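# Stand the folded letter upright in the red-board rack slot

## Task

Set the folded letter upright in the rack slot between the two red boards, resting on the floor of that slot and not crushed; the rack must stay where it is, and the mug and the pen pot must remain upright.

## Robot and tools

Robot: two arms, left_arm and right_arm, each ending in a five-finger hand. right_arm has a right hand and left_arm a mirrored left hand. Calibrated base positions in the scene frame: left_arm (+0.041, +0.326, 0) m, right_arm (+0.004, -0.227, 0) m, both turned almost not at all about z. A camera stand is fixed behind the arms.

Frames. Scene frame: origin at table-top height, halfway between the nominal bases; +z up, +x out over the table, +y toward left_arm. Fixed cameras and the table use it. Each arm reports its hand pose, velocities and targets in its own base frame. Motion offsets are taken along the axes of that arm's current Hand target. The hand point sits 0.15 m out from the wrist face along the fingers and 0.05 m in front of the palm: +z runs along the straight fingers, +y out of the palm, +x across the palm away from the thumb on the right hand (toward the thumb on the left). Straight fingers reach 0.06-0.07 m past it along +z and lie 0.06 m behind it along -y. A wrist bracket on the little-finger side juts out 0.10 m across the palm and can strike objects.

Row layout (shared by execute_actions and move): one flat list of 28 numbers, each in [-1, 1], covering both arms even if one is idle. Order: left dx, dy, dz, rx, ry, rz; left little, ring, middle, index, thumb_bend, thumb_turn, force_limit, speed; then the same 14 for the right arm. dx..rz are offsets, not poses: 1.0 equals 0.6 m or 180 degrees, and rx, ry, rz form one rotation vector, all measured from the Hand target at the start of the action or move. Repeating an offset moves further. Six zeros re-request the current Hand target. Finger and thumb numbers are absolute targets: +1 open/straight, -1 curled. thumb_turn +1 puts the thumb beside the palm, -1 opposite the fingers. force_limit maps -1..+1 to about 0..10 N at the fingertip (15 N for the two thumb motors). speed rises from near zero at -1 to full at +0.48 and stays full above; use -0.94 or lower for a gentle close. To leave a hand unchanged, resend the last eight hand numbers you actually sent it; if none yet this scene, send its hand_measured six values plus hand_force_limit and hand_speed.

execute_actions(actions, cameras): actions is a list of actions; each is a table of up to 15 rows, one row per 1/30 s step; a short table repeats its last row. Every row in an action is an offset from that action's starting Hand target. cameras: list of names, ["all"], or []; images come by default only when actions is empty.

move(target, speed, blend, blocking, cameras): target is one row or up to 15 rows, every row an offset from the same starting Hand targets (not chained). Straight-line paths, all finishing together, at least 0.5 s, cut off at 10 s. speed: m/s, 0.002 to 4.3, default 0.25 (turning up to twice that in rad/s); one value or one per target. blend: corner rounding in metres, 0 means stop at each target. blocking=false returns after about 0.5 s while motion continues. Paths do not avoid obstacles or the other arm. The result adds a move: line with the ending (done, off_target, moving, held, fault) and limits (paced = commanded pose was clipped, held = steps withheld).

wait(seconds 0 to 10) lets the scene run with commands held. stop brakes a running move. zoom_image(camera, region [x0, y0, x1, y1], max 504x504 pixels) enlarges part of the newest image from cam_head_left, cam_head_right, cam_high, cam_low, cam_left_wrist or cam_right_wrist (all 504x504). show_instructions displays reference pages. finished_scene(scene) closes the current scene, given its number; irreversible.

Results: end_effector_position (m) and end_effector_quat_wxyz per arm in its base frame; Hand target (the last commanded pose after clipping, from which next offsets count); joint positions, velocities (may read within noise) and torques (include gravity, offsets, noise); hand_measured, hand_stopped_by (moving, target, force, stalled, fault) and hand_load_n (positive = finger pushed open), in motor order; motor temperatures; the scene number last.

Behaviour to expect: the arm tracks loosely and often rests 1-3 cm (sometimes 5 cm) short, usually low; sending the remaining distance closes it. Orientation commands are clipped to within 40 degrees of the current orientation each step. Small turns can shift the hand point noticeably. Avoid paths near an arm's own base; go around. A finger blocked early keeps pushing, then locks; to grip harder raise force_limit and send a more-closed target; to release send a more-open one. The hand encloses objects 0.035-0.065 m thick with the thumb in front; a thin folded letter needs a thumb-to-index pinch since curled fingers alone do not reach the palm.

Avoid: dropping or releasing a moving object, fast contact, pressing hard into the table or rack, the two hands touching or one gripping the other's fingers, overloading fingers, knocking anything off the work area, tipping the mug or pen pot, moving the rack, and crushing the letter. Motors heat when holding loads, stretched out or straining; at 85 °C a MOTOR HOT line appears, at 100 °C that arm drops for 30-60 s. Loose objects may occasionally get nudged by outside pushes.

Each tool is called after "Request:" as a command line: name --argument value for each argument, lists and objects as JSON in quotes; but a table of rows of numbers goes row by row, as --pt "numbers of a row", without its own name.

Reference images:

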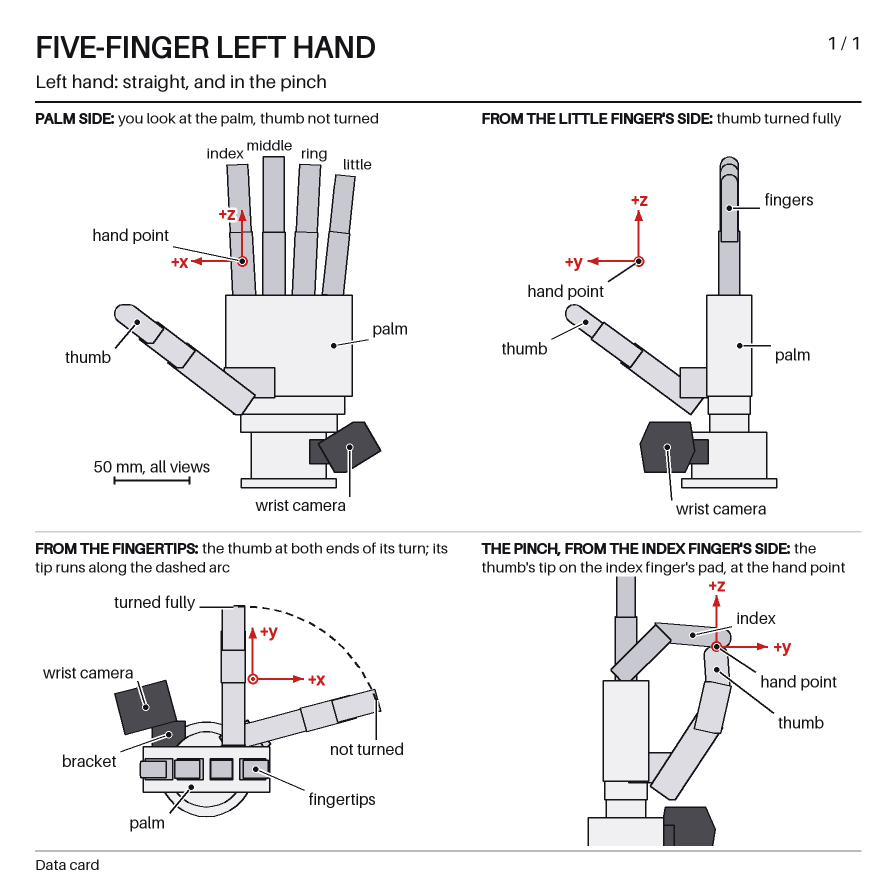

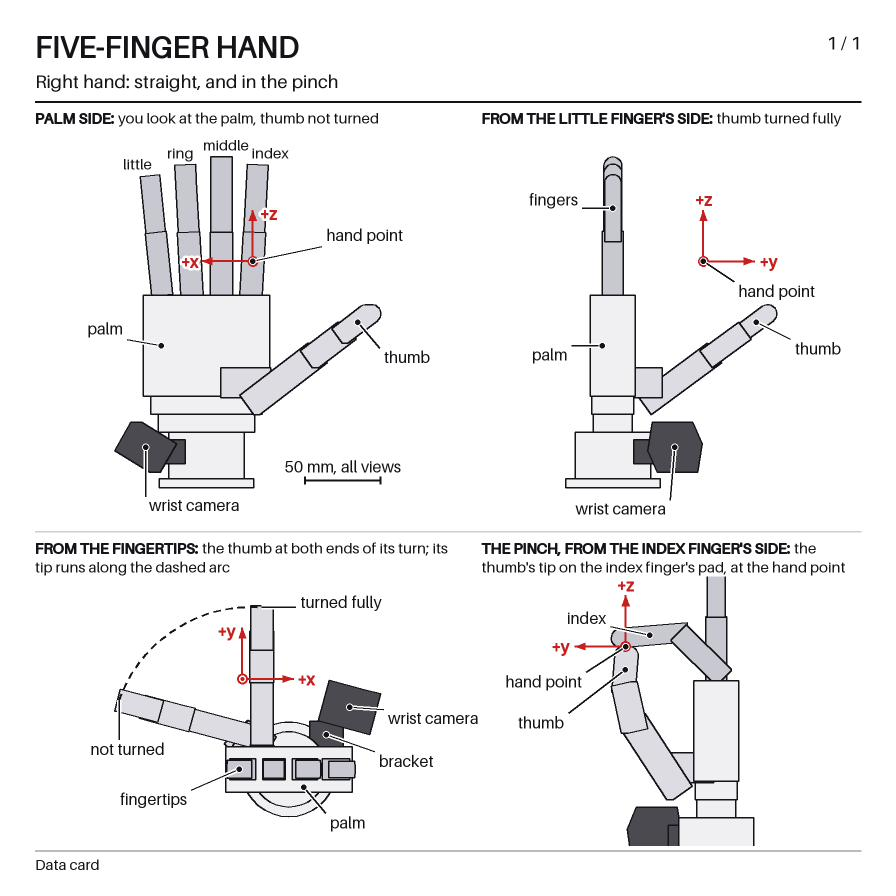

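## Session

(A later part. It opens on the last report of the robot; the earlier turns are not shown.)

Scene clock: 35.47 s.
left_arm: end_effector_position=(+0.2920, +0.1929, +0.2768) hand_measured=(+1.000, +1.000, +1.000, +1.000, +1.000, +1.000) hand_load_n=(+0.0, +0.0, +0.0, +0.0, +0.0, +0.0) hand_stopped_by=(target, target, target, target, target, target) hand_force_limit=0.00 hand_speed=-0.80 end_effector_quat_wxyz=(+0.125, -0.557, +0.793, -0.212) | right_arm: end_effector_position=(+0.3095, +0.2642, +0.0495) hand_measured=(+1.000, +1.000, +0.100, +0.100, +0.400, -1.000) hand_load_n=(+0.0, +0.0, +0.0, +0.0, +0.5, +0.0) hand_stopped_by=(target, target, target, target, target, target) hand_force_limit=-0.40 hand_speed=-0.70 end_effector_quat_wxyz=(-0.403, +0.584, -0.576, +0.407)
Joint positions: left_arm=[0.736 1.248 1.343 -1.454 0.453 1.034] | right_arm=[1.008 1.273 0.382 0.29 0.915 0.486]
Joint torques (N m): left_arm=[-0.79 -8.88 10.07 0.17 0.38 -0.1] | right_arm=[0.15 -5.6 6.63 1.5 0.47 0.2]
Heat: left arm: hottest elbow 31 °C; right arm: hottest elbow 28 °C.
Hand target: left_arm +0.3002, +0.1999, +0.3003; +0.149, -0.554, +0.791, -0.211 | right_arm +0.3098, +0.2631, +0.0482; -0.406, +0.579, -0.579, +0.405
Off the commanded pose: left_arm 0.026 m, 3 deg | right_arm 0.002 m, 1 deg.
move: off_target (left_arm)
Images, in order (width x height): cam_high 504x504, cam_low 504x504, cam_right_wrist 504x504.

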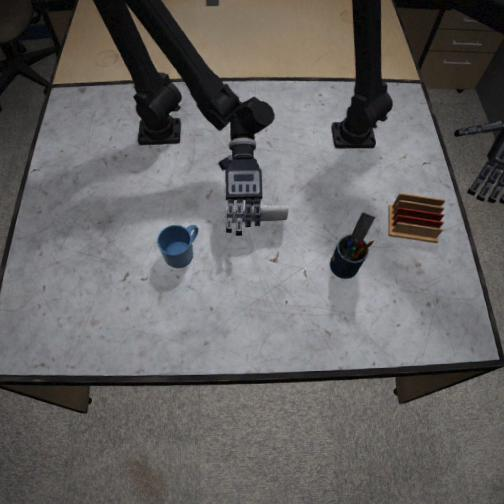

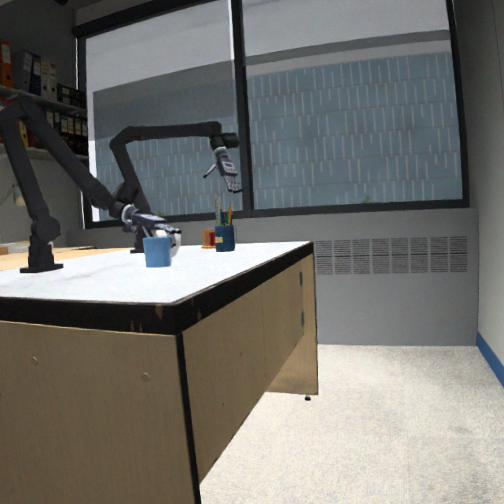

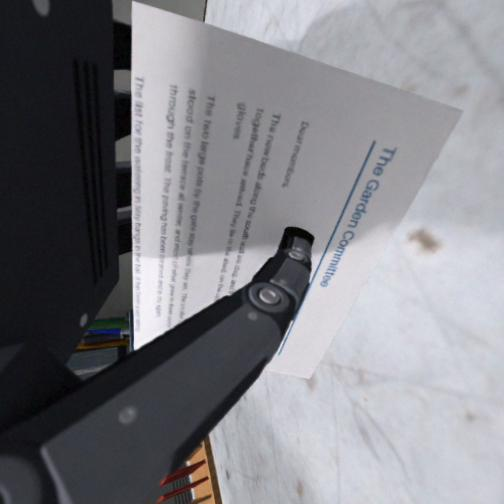

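Request:
move --pt "0 0 0 0 0 0 1 1 1 1 1 1 0 -0.8 0 0 0 0 0 0 1 1 1 1 1 -1 -0.4 -0.6" --speed 0.08 --cameras '["cam_low","cam_right_wrist","cam_high"]'

Request:
zoom_image --camera "cam_low" --region '[100, 180, 200, 280]'

Request:
zoom_image --camera "cam_high" --region '[200, 130, 320, 250]'

Scene clock: 37.10 s.
left_arm: end_effector_position=(+0.2920, +0.1929, +0.2768) hand_measured=(+1.000, +1.000, +1.000, +1.000, +1.000, +1.000) hand_load_n=(+0.0, +0.0, +0.0, +0.0, +0.0, -0.5) hand_stopped_by=(target, target, target, target, target, target) hand_force_limit=0.00 hand_speed=-0.80 end_effector_quat_wxyz=(+0.125, -0.557, +0.793, -0.212) | right_arm: end_effector_position=(+0.3095, +0.2642, +0.0495) hand_measured=(+1.000, +1.000, +1.000, +1.000, +1.000, -1.000) hand_load_n=(+0.0, +0.0, +0.0, +0.0, +0.0, +0.0) hand_stopped_by=(target, target, target, target, target, target) hand_force_limit=-0.40 hand_speed=-0.60 end_effector_quat_wxyz=(-0.403, +0.584, -0.576, +0.407)
Joint positions: left_arm=[0.736 1.248 1.343 -1.454 0.453 1.034] | right_arm=[1.008 1.273 0.382 0.29 0.915 0.486]
Joint torques (N m): left_arm=[-0.85 -9.05 9.99 0.25 0.37 -0.1] | right_arm=[0.15 -5.66 6.61 1.46 0.47 0.19]
Heat: left arm: hottest elbow 31 °C; right arm: hottest elbow 28 °C.
Hand target: left_arm +0.3002, +0.1999, +0.3003; +0.149, -0.554, +0.791, -0.211 | right_arm +0.3098, +0.2631, +0.0482; -0.406, +0.579, -0.579, +0.405
Off the commanded pose: left_arm 0.026 m, 3 deg | right_arm 0.002 m, 1 deg.
move: off_target (left_arm)
Images, in order (width x height): cam_high 504x504, cam_low 504x504, cam_right_wrist 504x504.

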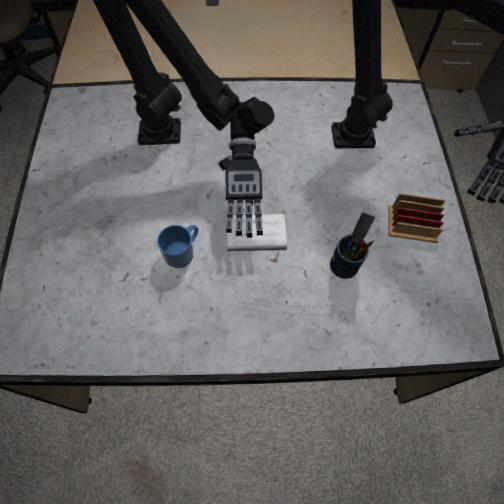

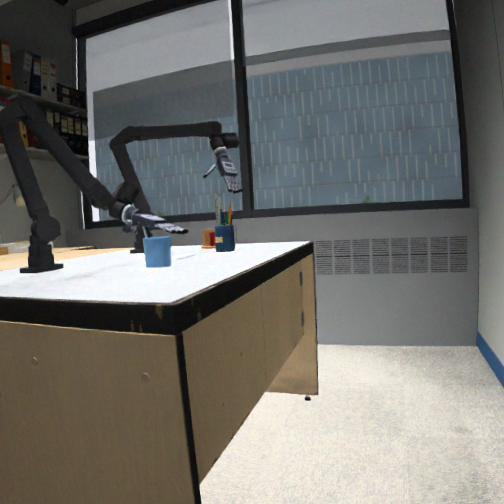

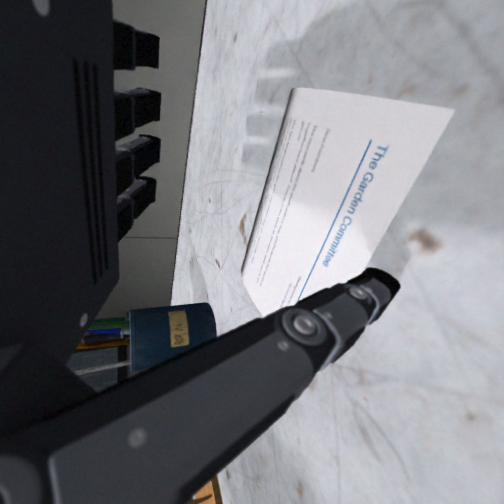

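Scaled by 5.040 from the camera's 504x504 image, which has a finer 720x720 frame.

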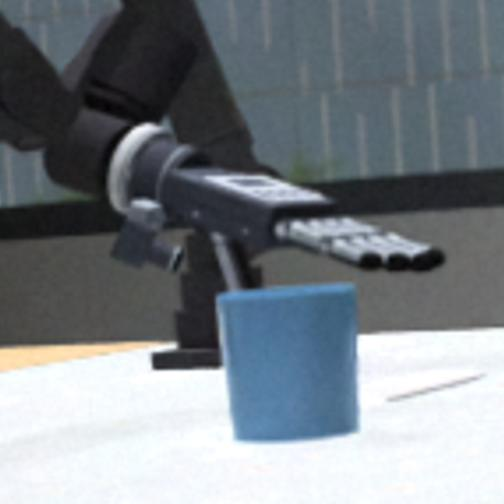

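Scaled by 4.200 from the camera's 504x504 image, which has a finer 720x720 frame.

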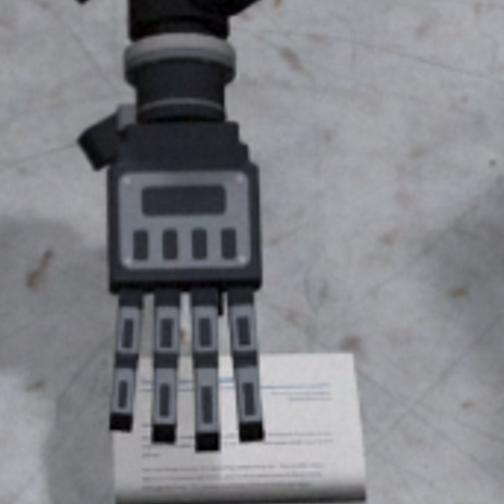

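Request:
move --target '[0,0,0,0,0,0,1,1,1,1,1,1,0,-0.8,0,-0.157,-0.057,0,0,0,1,1,1,1,1,-1,-0.4,-0.6]' --speed 0.2 --cameras '["cam_low","cam_right_wrist","cam_high"]'

Request:
zoom_image --camera "cam_low" --region '[130, 220, 230, 280]'

Request:
zoom_image --camera "cam_high" --region '[200, 180, 310, 290]'

Request:
zoom_image --camera "cam_right_wrist" --region '[100, 100, 504, 504]'

Scene clock: 38.60 s.
left_arm: end_effector_position=(+0.2920, +0.1929, +0.2768) hand_measured=(+1.000, +1.000, +1.000, +1.000, +1.000, +1.000) hand_load_n=(+0.0, +0.0, +0.0, +0.5, +0.0, +0.0) hand_stopped_by=(target, target, target, target, target, target) hand_force_limit=0.00 hand_speed=-0.80 end_effector_quat_wxyz=(+0.125, -0.557, +0.793, -0.212) | right_arm: end_effector_position=(+0.3016, +0.2517, +0.1308) hand_measured=(+1.000, +1.000, +1.000, +1.000, +1.000, -1.000) hand_load_n=(+0.0, +0.0, +0.0, +0.0, +0.0, +0.0) hand_stopped_by=(target, target, target, target, target, target) hand_force_limit=-0.40 hand_speed=-0.60 end_effector_quat_wxyz=(-0.394, +0.590, -0.574, +0.409)
Joint positions: left_arm=[0.736 1.248 1.343 -1.454 0.453 1.034] | right_arm=[1.008 0.987 0.485 -0.122 0.915 0.486]
Joint torques (N m): left_arm=[-1.08 -8.82 10.14 0.21 0.37 -0.1] | right_arm=[0.03 -3.49 13.44 0.66 0.48 0.18]
Heat: left arm: hottest elbow 31 °C; right arm: hottest elbow 28 °C.
Hand target: left_arm +0.3002, +0.1999, +0.3003; +0.149, -0.554, +0.791, -0.211 | right_arm +0.3100, +0.2631, +0.1486; -0.406, +0.579, -0.579, +0.405
Off the commanded pose: left_arm 0.026 m, 3 deg | right_arm 0.023 m, 2 deg.
move: off_target (left_arm, right_arm)
Images, in order (width x height): cam_high 504x504, cam_low 504x504, cam_right_wrist 504x504.

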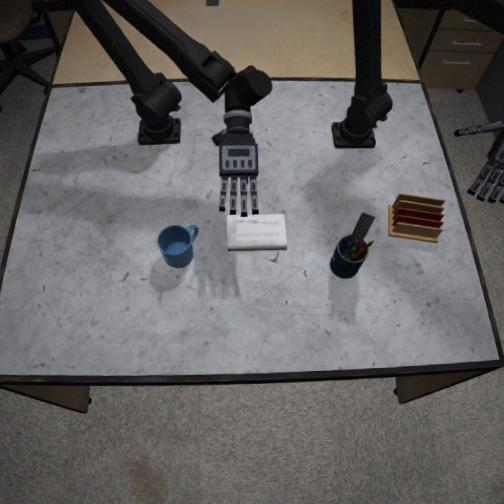

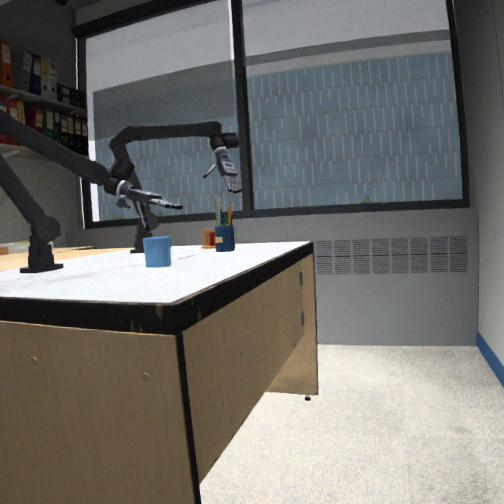

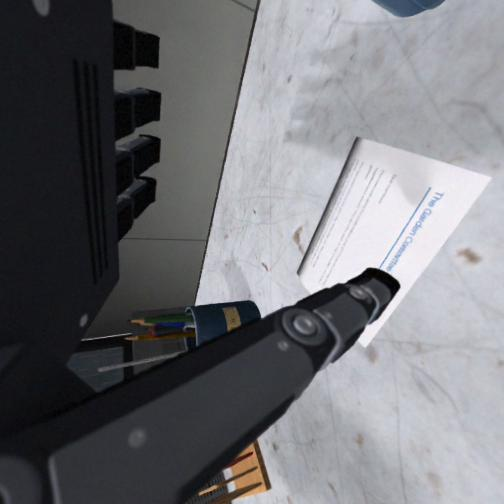

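Scaled by 5.040 from the camera's 504x504 image, which has a finer 720x720 frame.

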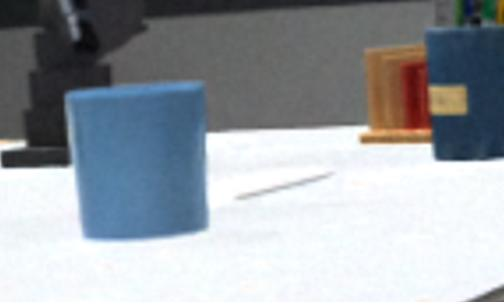

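Scaled by 4.582 from the camera's 504x504 image, which has a finer 720x720 frame.

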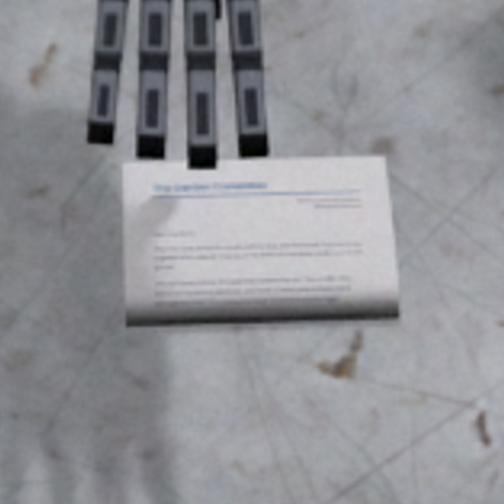

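Scaled by 1.248 from the camera's 504x504 image, which has a finer 720x720 frame.

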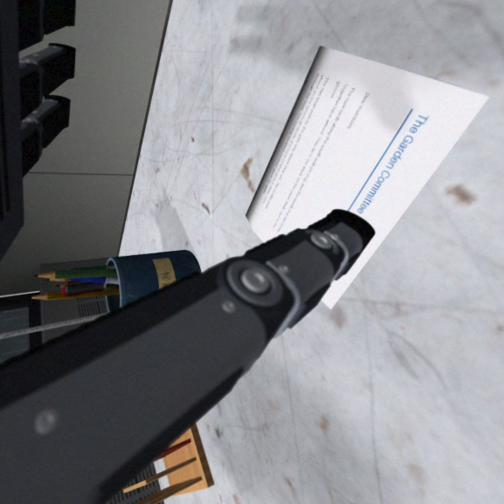

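Request:
move --target '[0,0,0,0,0,0,1,1,1,1,1,1,0,-0.8,-0.0732,0.1323,0.0683,0,0,0,0,0,0,0,1,1,-0.4,0]' --speed 0.2 --cameras '["cam_low","cam_right_wrist","cam_high"]'

Request:
zoom_image --camera "cam_low" --region '[110, 190, 230, 280]'

Request:
zoom_image --camera "cam_high" --region '[200, 150, 320, 270]'

Scene clock: 42.00 s.
left_arm: end_effector_position=(+0.2920, +0.1929, +0.2768) hand_measured=(+1.000, +1.000, +1.000, +1.000, +1.000, +1.000) hand_load_n=(+0.0, +0.0, +0.0, +0.0, +0.0, +0.0) hand_stopped_by=(target, target, target, target, target, target) hand_force_limit=0.00 hand_speed=-0.80 end_effector_quat_wxyz=(+0.125, -0.557, +0.793, -0.212) | right_arm: end_effector_position=(+0.3171, +0.2953, +0.0481) hand_measured=(+0.000, +0.000, +0.000, +0.000, +1.000, +1.000) hand_load_n=(+0.0, +0.0, +0.0, +0.0, +0.0, -0.5) hand_stopped_by=(target, target, target, target, target, target) hand_force_limit=-0.40 hand_speed=0.00 end_effector_quat_wxyz=(-0.388, +0.592, -0.575, +0.412)
Joint positions: left_arm=[0.736 1.248 1.343 -1.454 0.453 1.034] | right_arm=[1.043 1.362 0.485 0.21 0.949 0.525]
Joint torques (N m): left_arm=[-0.85 -8.94 10 0.17 0.37 -0.1] | right_arm=[0.73 -7.94 8.84 1.42 0.54 0.24]
Heat: left arm: hottest elbow 32 °C; right arm: hottest elbow 29 °C.
Hand target: left_arm +0.3002, +0.1999, +0.3003; +0.149, -0.554, +0.791, -0.211 | right_arm +0.3213, +0.3071, +0.0599; -0.406, +0.579, -0.579, +0.405
Off the commanded pose: left_arm 0.026 m, 3 deg | right_arm 0.017 m, 3 deg.
move: off_target (left_arm, right_arm)
Images, in order (width x height): cam_high 504x504, cam_low 504x504, cam_right_wrist 504x504.

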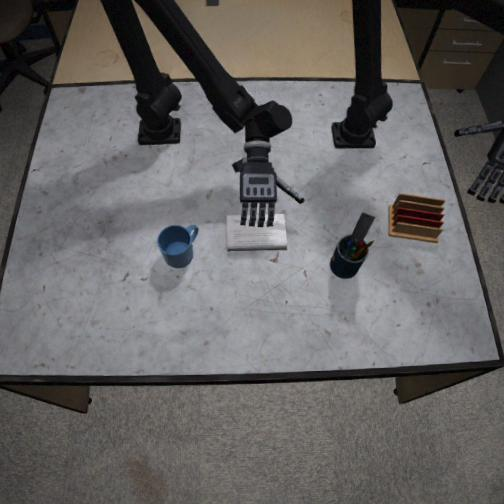

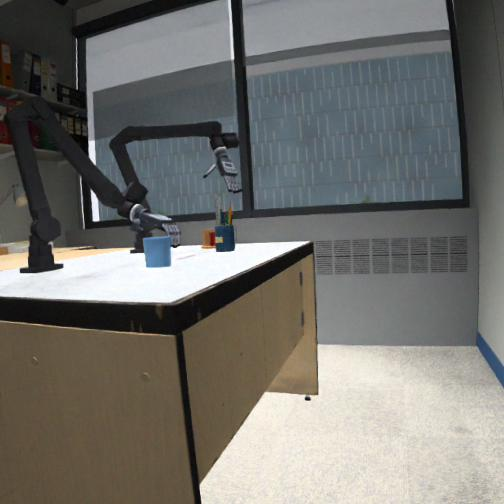

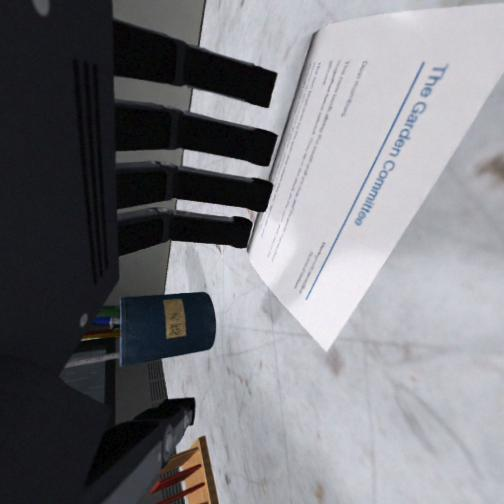

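Scaled by 4.200 from the camera's 504x504 image, which has a finer 720x720 frame.

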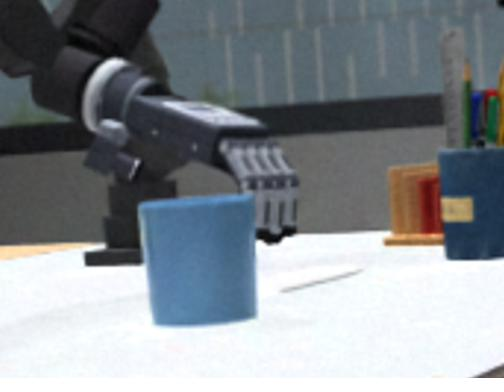

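Scaled by 4.200 from the camera's 504x504 image, which has a finer 720x720 frame.

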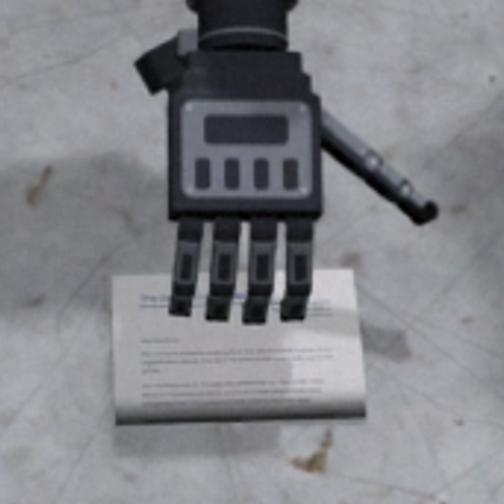

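Request:
move --target '[0,0,0,0,0,0,1,1,1,1,1,1,0,-0.8,0,0.0658,0.0239,0,0,0,0,0,0,0,1,1,-0.4,0]' --speed 0.06 --cameras '["cam_low"]'

Request:
zoom_image --camera "cam_low" --region '[110, 190, 230, 280]'

Scene clock: 43.37 s.
left_arm: end_effector_position=(+0.2920, +0.1929, +0.2768) hand_measured=(+1.000, +1.000, +1.000, +1.000, +1.000, +1.000) hand_load_n=(+0.0, +0.0, +0.0, +0.0, -0.5, +0.0) hand_stopped_by=(target, target, target, target, target, target) hand_force_limit=0.00 hand_speed=-0.80 end_effector_quat_wxyz=(+0.125, -0.557, +0.793, -0.212) | right_arm: end_effector_position=(+0.3235, +0.3060, +0.0202) hand_measured=(+0.000, +0.000, +0.000, +0.000, +1.000, +1.000) hand_load_n=(+0.0, +0.0, +0.0, +0.0, +0.0, +0.0) hand_stopped_by=(target, target, target, target, target, target) hand_force_limit=-0.40 hand_speed=0.00 end_effector_quat_wxyz=(-0.402, +0.582, -0.577, +0.408)
Joint positions: left_arm=[0.736 1.248 1.343 -1.454 0.453 1.034] | right_arm=[1.043 1.495 0.475 0.388 0.95 0.525]
Joint torques (N m): left_arm=[-0.79 -9.05 10.06 0.23 0.36 -0.1] | right_arm=[0.67 -8.06 5.56 1.46 0.52 0.24]
Heat: left arm: hottest elbow 32 °C; right arm: hottest elbow 29 °C.
Hand target: left_arm +0.3002, +0.1999, +0.3003; +0.149, -0.554, +0.791, -0.211 | right_arm +0.3212, +0.3070, +0.0179; -0.406, +0.579, -0.579, +0.405
Off the commanded pose: left_arm 0.026 m, 3 deg | right_arm 0.003 m, 1 deg.
move: off_target (left_arm)
Images, in order (width x height): cam_low 504x504.

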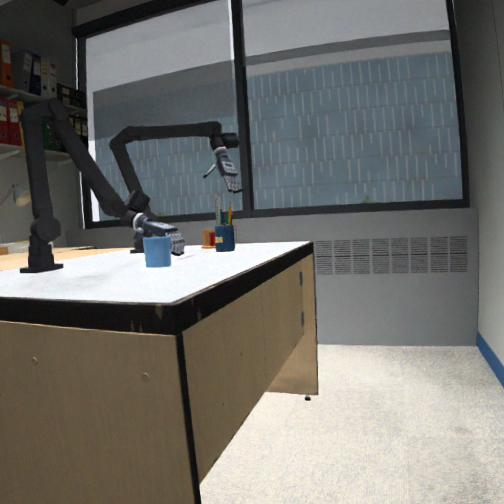

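Scaled by 4.200 from the camera's 504x504 image, which has a finer 720x720 frame.

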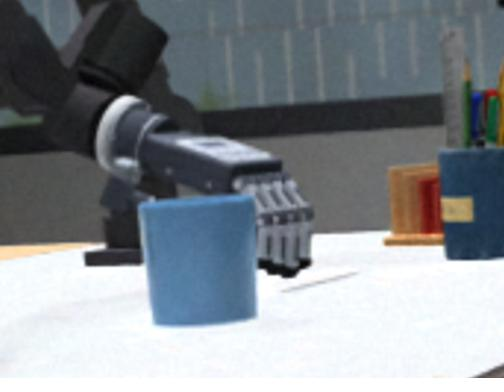

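Press down slightly more.

Request:
move --target '[0,0,0,0,0,0,1,1,1,1,1,1,0,-0.8,0,0.0126,0.0046,0,0,0,0,0,0,0,1,1,-0.4,0]' --speed 0.04 --cameras '["cam_low"]'

Scene clock: 44.27 s.
left_arm: end_effector_position=(+0.2920, +0.1929, +0.2768) hand_measured=(+1.000, +1.000, +1.000, +1.000, +1.000, +1.000) hand_load_n=(+0.0, +0.0, +0.0, -0.5, +0.0, +0.0) hand_stopped_by=(target, target, target, target, target, target) hand_force_limit=0.00 hand_speed=-0.80 end_effector_quat_wxyz=(+0.125, -0.557, +0.793, -0.212) | right_arm: end_effector_position=(+0.3250, +0.3085, +0.0156) hand_measured=(+0.000, +0.000, +0.000, +0.000, +1.000, +1.000) hand_load_n=(+0.0, +0.0, -0.5, +0.0, +0.0, +0.0) hand_stopped_by=(target, target, target, target, target, target) hand_force_limit=-0.40 hand_speed=0.00 end_effector_quat_wxyz=(-0.405, +0.579, -0.578, +0.407)
Joint positions: left_arm=[0.736 1.248 1.343 -1.454 0.453 1.034] | right_arm=[1.043 1.521 0.475 0.423 0.95 0.525]
Joint torques (N m): left_arm=[-0.73 -9.17 10.1 0.23 0.36 -0.1] | right_arm=[0.62 -7.82 4.94 1.46 0.5 0.23]
Heat: left arm: hottest elbow 32 °C; right arm: hottest elbow 28 °C.
Hand target: left_arm +0.3002, +0.1999, +0.3003; +0.149, -0.554, +0.791, -0.211 | right_arm +0.3212, +0.3071, +0.0099; -0.406, +0.579, -0.579, +0.405
Off the commanded pose: left_arm 0.026 m, 3 deg | right_arm 0.007 m, 0 deg.
move: off_target (left_arm)
Images, in order (width x height): cam_low 504x504.

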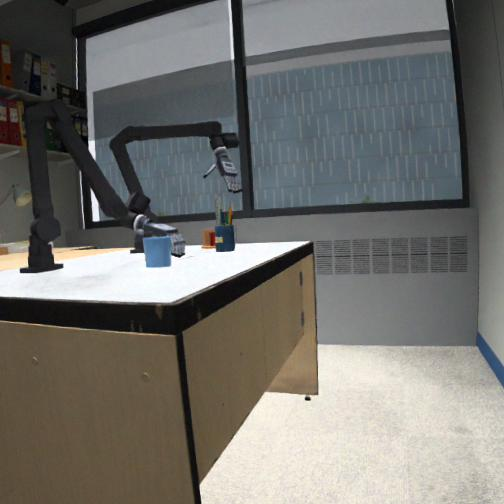

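Request:
move --target '[0,0,0,0,0,0,1,1,1,1,1,1,0,-0.8,0,0.0126,0.0046,0,0,0,0,0,0,0,1,1,-0.4,0]' --speed 0.04 --cameras '["cam_right_wrist"]'

Request:
zoom_image --camera "cam_right_wrist" --region '[100, 0, 504, 404]'

Scene clock: 45.13 s.
left_arm: end_effector_position=(+0.2920, +0.1929, +0.2768) hand_measured=(+1.000, +1.000, +1.000, +1.000, +1.000, +1.000) hand_load_n=(+0.0, +0.0, +0.0, +0.0, +0.0, +0.0) hand_stopped_by=(target, target, target, target, target, target) hand_force_limit=0.00 hand_speed=-0.80 end_effector_quat_wxyz=(+0.125, -0.557, +0.793, -0.212) | right_arm: end_effector_position=(+0.3277, +0.3113, +0.0151) hand_measured=(+0.000, +0.000, +0.000, +0.000, +1.000, +1.000) hand_load_n=(+0.0, +0.0, -0.5, +0.0, +0.0, +0.0) hand_stopped_by=(target, target, target, target, target, target) hand_force_limit=-0.40 hand_speed=0.00 end_effector_quat_wxyz=(-0.413, +0.572, -0.580, +0.408)
Joint positions: left_arm=[0.736 1.248 1.343 -1.454 0.453 1.034] | right_arm=[1.043 1.54 0.475 0.463 0.956 0.525]
Joint torques (N m): left_arm=[-0.85 -9 10.02 0.17 0.37 -0.1] | right_arm=[0.56 -7 4.41 1.2 0.23 0.24]
Heat: left arm: hottest elbow 32 °C; right arm: hottest elbow 28 °C.
Hand target: left_arm +0.3002, +0.1999, +0.3003; +0.149, -0.554, +0.791, -0.211 | right_arm +0.3212, +0.3071, +0.0018; -0.406, +0.579, -0.579, +0.405
Off the commanded pose: left_arm 0.026 m, 3 deg | right_arm 0.015 m, 1 deg.
move: off_target (left_arm, right_arm)
Images, in order (width x height): cam_right_wrist 504x504.

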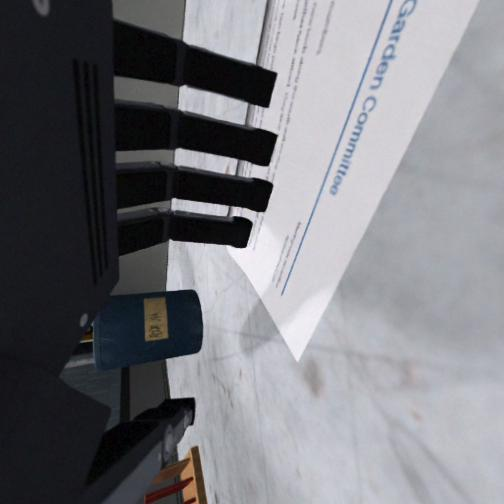

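Scaled by 1.248 from the camera's 504x504 image, which has a finer 720x720 frame.

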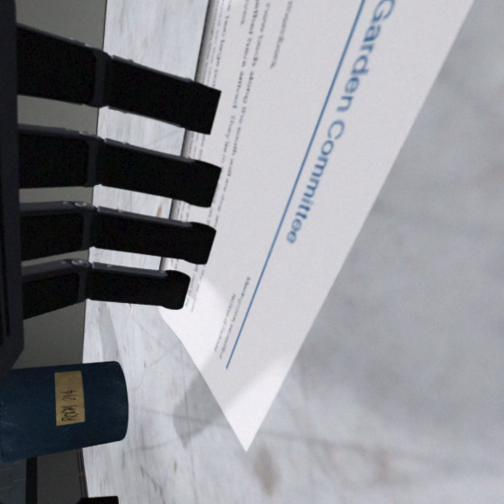

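Request:
move --target '[0,0,0,0,0,0,1,1,1,1,1,1,0,-0.8,0,-0.0285,0.0783,0,0,0,0,0,0,0,1,1,-0.4,0]' --speed 0.08 --cameras '["cam_right_wrist","cam_high"]'

Request:
zoom_image --camera "cam_high" --region '[200, 170, 320, 290]'

Scene clock: 46.40 s.
left_arm: end_effector_position=(+0.2920, +0.1929, +0.2768) hand_measured=(+1.000, +1.000, +1.000, +1.000, +1.000, +1.000) hand_load_n=(+0.0, +0.0, +0.0, +0.0, +0.0, +0.0) hand_stopped_by=(target, target, target, target, target, target) hand_force_limit=0.00 hand_speed=-0.80 end_effector_quat_wxyz=(+0.125, -0.557, +0.793, -0.212) | right_arm: end_effector_position=(+0.3678, +0.3101, +0.0153) hand_measured=(+0.000, +0.000, +0.000, +0.000, +1.000, +1.000) hand_load_n=(+0.0, -0.5, -1.5, +0.0, +0.0, -0.5) hand_stopped_by=(target, target, target, target, target, target) hand_force_limit=-0.40 hand_speed=0.00 end_effector_quat_wxyz=(-0.422, +0.567, -0.584, +0.399)
Joint positions: left_arm=[0.736 1.248 1.343 -1.454 0.453 1.034] | right_arm=[0.934 1.592 0.511 0.565 0.852 0.447]
Joint torques (N m): left_arm=[-0.85 -9.17 10.07 0.21 0.37 -0.11] | right_arm=[-0.56 -6.65 6.93 0.83 0.11 -0.08]
Heat: left arm: hottest elbow 32 °C; right arm: hottest elbow 28 °C.
Hand target: left_arm +0.3002, +0.1999, +0.3003; +0.149, -0.554, +0.791, -0.211 | right_arm +0.3713, +0.3072, +0.0018; -0.406, +0.579, -0.579, +0.405
Off the commanded pose: left_arm 0.026 m, 3 deg | right_arm 0.014 m, 3 deg.
move: off_target (left_arm, right_arm)
Images, in order (width x height): cam_high 504x504, cam_right_wrist 504x504.

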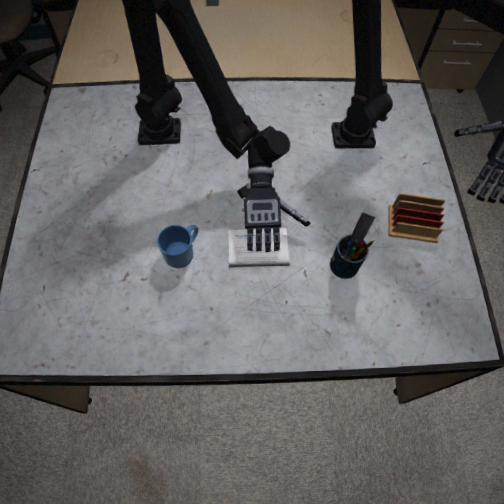

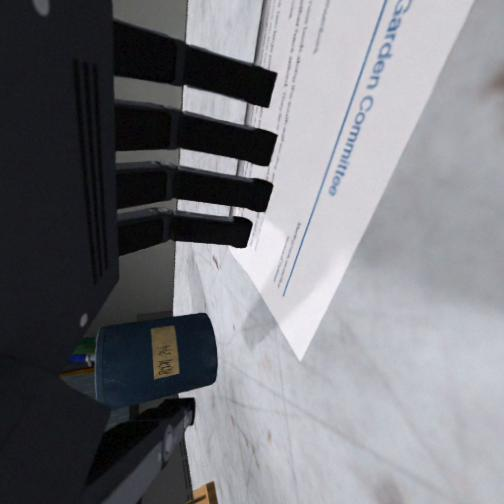

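Scaled by 4.200 from the camera's 504x504 image, which has a finer 720x720 frame.

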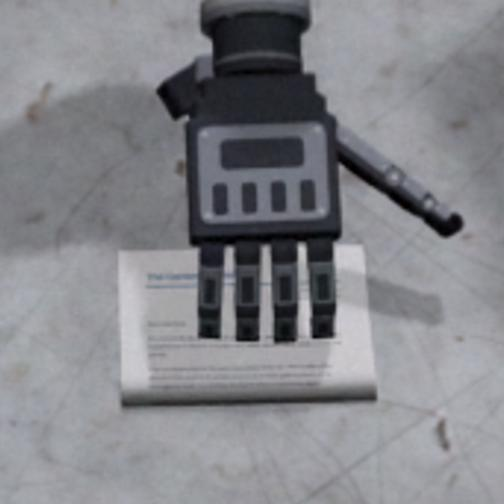

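Request:
move --target '[0,0,0,0,0,0,1,1,1,1,1,1,0,-0.8,0,-0.0855,0.2349,0,0,0,0,0,0,0,1,1,-0.4,0]' --speed 0.12 --cameras '["cam_right_wrist","cam_high"]'

Request:
zoom_image --camera "cam_high" --region '[200, 210, 320, 330]'

Scene clock: 49.03 s.
left_arm: end_effector_position=(+0.2920, +0.1929, +0.2768) hand_measured=(+1.000, +1.000, +1.000, +1.000, +1.000, +1.000) hand_load_n=(+0.0, +0.0, +0.0, +0.0, +0.0, +0.0) hand_stopped_by=(target, target, target, target, target, target) hand_force_limit=0.00 hand_speed=-0.80 end_effector_quat_wxyz=(+0.125, -0.557, +0.793, -0.212) | right_arm: end_effector_position=(+0.5168, +0.3087, +0.0165) hand_measured=(+0.000, +0.000, +0.000, +0.000, +1.000, +1.000) hand_load_n=(+0.0, +0.0, -0.5, +0.0, +0.0, +0.0) hand_stopped_by=(target, target, target, target, target, target) hand_force_limit=-0.40 hand_speed=0.00 end_effector_quat_wxyz=(-0.423, +0.566, -0.582, +0.402)
Joint positions: left_arm=[0.736 1.248 1.343 -1.454 0.453 1.034] | right_arm=[0.662 1.793 0.792 0.602 0.612 0.277]
Joint torques (N m): left_arm=[-0.79 -9 10.03 0.18 0.36 -0.1] | right_arm=[-0.26 -11.22 8.58 0.39 0.11 -0.07]
Heat: left arm: hottest elbow 32 °C; right arm: hottest elbow 29 °C.
Hand target: left_arm +0.3002, +0.1999, +0.3003; +0.149, -0.554, +0.791, -0.211 | right_arm +0.5213, +0.3071, +0.0018; -0.406, +0.579, -0.579, +0.405
Off the commanded pose: left_arm 0.026 m, 3 deg | right_arm 0.015 m, 3 deg.
move: off_target (left_arm, right_arm)
Images, in order (width x height): cam_high 504x504, cam_right_wrist 504x504.

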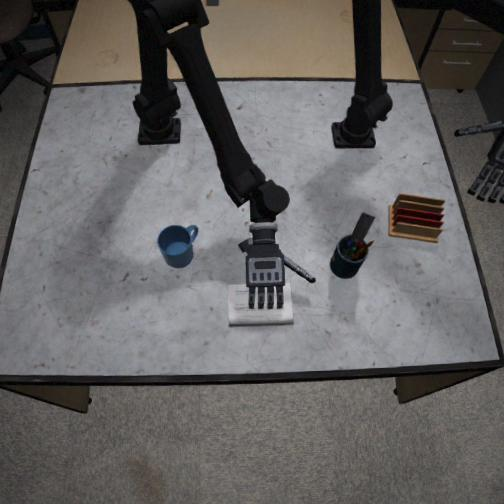

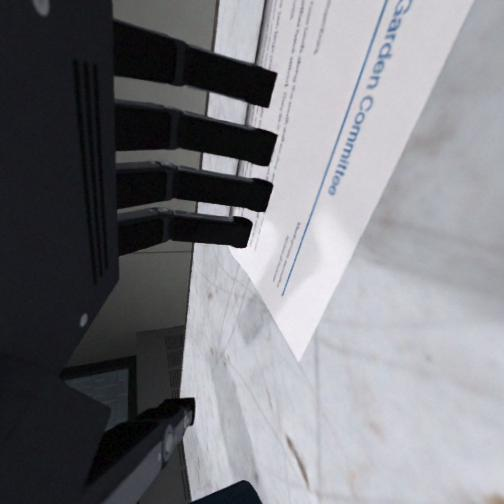

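Scaled by 4.200 from the camera's 504x504 image, which has a finer 720x720 frame.

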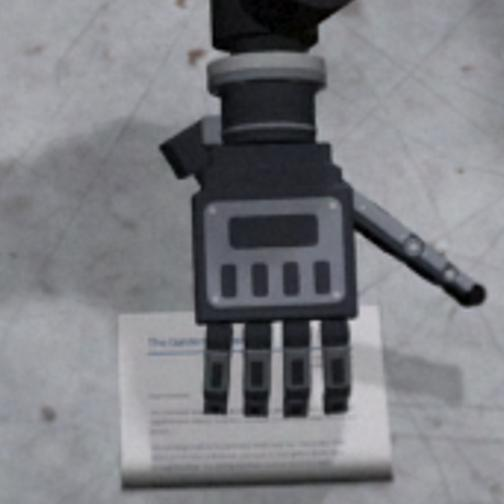

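Request:
move --pt "0 0 0 0 0 0 1 1 1 1 1 1 0 -0.8 0 -0.0627 -0.0228 0 0 0 0 0 0 0 1 1 -0.4 0" --pt "0 0 0 0 0 0 1 1 1 1 1 1 0 -0.8 0.0365 -0.0620 -0.0646 0 -0.2349 -0.0855 0 0 0 0 1 1 -0.4 0" --pt "0 0 0 0 0 0 1 1 1 1 1 1 0 -0.8 0.0365 0.0135 -0.0371 0 -0.2349 -0.0855 0 0 0 0 1 1 -0.4 0" --speed '[0.2,0.3,0.08]' --blend '[0.01,0,0]' --cameras '["cam_right_wrist","cam_high"]'

Request:
zoom_image --camera "cam_high" --region '[200, 210, 320, 330]'

Scene clock: 52.57 s.
left_arm: end_effector_position=(+0.2920, +0.1929, +0.2768) hand_measured=(+1.000, +1.000, +1.000, +1.000, +1.000, +1.000) hand_load_n=(+0.0, +0.0, +0.0, +0.0, +0.0, +0.0) hand_stopped_by=(target, target, target, target, target, target) hand_force_limit=0.00 hand_speed=-0.80 end_effector_quat_wxyz=(+0.125, -0.557, +0.793, -0.212) | right_arm: end_effector_position=(+0.4982, +0.2876, +0.0164) hand_measured=(+0.000, +0.000, +0.000, +0.000, +1.000, +1.000) hand_load_n=(+0.0, +0.0, -0.5, +0.0, +0.0, -0.5) hand_stopped_by=(target, target, target, target, target, target) hand_force_limit=-0.40 hand_speed=0.00 end_effector_quat_wxyz=(-0.538, +0.751, -0.313, +0.222)
Joint positions: left_arm=[0.736 1.248 1.343 -1.454 0.453 1.034] | right_arm=[0.355 1.769 0.744 0.666 -0.406 -0.143]
Joint torques (N m): left_arm=[-0.62 -9.17 10.04 0.2 0.36 -0.1] | right_arm=[0.09 -11.05 6.6 1.47 -0.07 -0.02]
Heat: left arm: hottest elbow 33 °C; right arm: hottest elbow 29 °C.
Hand target: left_arm +0.3002, +0.1999, +0.3003; +0.149, -0.554, +0.791, -0.211 | right_arm +0.4976, +0.2852, +0.0017; -0.530, +0.757, -0.314, +0.219
Off the commanded pose: left_arm 0.026 m, 3 deg | right_arm 0.015 m, 1 deg.
move: off_target (left_arm, right_arm)
Images, in order (width x height): cam_high 504x504, cam_right_wrist 504x504.

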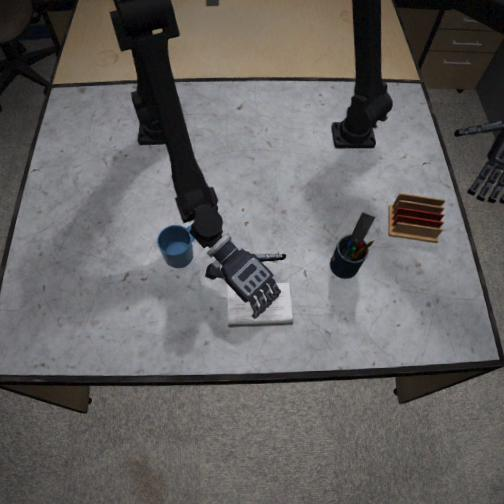

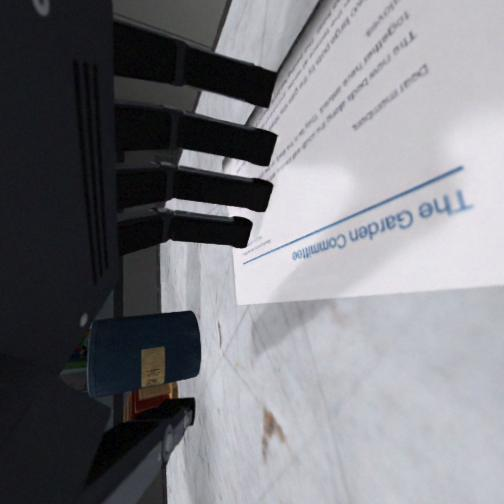

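Scaled by 4.200 from the camera's 504x504 image, which has a finer 720x720 frame.

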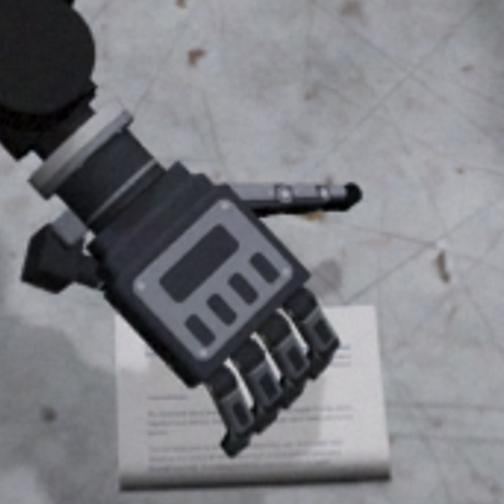

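Request:
move --pt "0 0 0 0 0 0 1 1 1 1 1 1 0 -0.8 -0.0075 -0.0084 0.0230 0 0.1175 0.0428 0 0 0 0 1 1 -0.4 0" --pt "0 0 0 0 0 0 1 1 1 1 1 1 0 -0.8 -0.0051 -0.0172 0.0473 0 0.2349 0.0855 0 0 0 0 1 1 -0.4 0" --pt "0 0 0 0 0 0 1 1 1 1 1 1 0 -0.8 0.0071 -0.0250 0.0687 0 0.3524 0.1283 0 0 0 0 1 1 -0.4 0" --pt "0 0 0 0 0 0 1 1 1 1 1 1 0 -0.8 0.0271 -0.0306 0.0842 0 0.4698 0.1710 0 0 0 0 1 1 -0.4 0" --speed 0.25 --blend 0.01 --cameras '["cam_right_wrist","cam_high"]'

Request:
zoom_image --camera "cam_high" --region '[200, 210, 320, 330]'

Scene clock: 57.23 s.
left_arm: end_effector_position=(+0.2920, +0.1929, +0.2768) hand_measured=(+1.000, +1.000, +1.000, +1.000, +1.000, +1.000) hand_load_n=(+0.0, +0.0, +0.0, +0.0, +0.0, -0.5) hand_stopped_by=(target, target, target, target, target, target) hand_force_limit=0.00 hand_speed=-0.80 end_effector_quat_wxyz=(+0.125, -0.557, +0.793, -0.212) | right_arm: end_effector_position=(+0.5429, +0.3019, +0.0181) hand_measured=(+0.000, +0.000, +0.000, +0.000, +1.000, +1.000) hand_load_n=(+0.0, +0.0, -0.5, +0.0, +0.0, +0.0) hand_stopped_by=(target, target, target, target, target, target) hand_force_limit=-0.40 hand_speed=0.00 end_effector_quat_wxyz=(+0.223, -0.312, +0.752, -0.535)
Joint positions: left_arm=[0.736 1.248 1.343 -1.454 0.453 1.034] | right_arm=[0.774 2.042 1.413 -0.903 1.237 1.53]
Joint torques (N m): left_arm=[-0.73 -9.35 10.06 0.14 0.36 -0.11] | right_arm=[0.5 -15.21 10.62 -0.32 0.2 0.27]
Heat: left arm: hottest elbow 33 °C; right arm: hottest elbow 29 °C.
Hand target: left_arm +0.3002, +0.1999, +0.3003; +0.149, -0.554, +0.791, -0.211 | right_arm +0.5471, +0.3117, +0.0017; +0.220, -0.314, +0.757, -0.530
Off the commanded pose: left_arm 0.026 m, 3 deg | right_arm 0.020 m, 1 deg.
move: off_target (left_arm, right_arm)
Images, in order (width x height): cam_high 504x504, cam_right_wrist 504x504.

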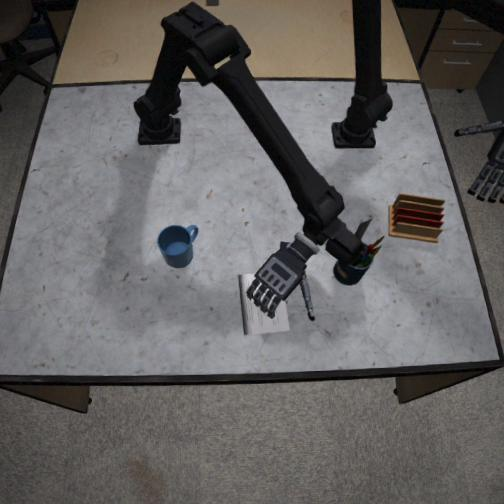

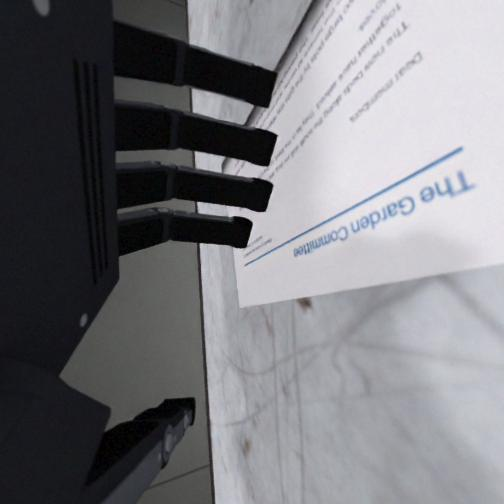

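Scaled by 4.200 from the camera's 504x504 image, which has a finer 720x720 frame.

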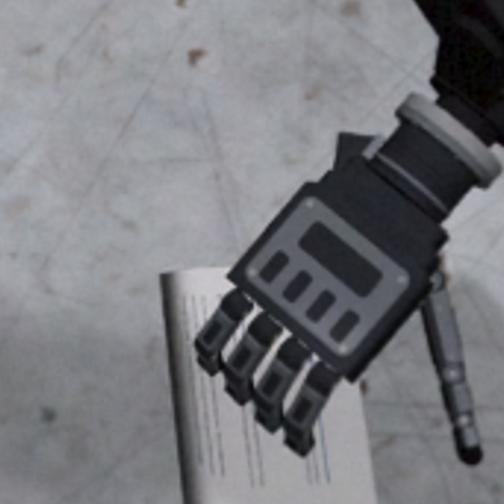

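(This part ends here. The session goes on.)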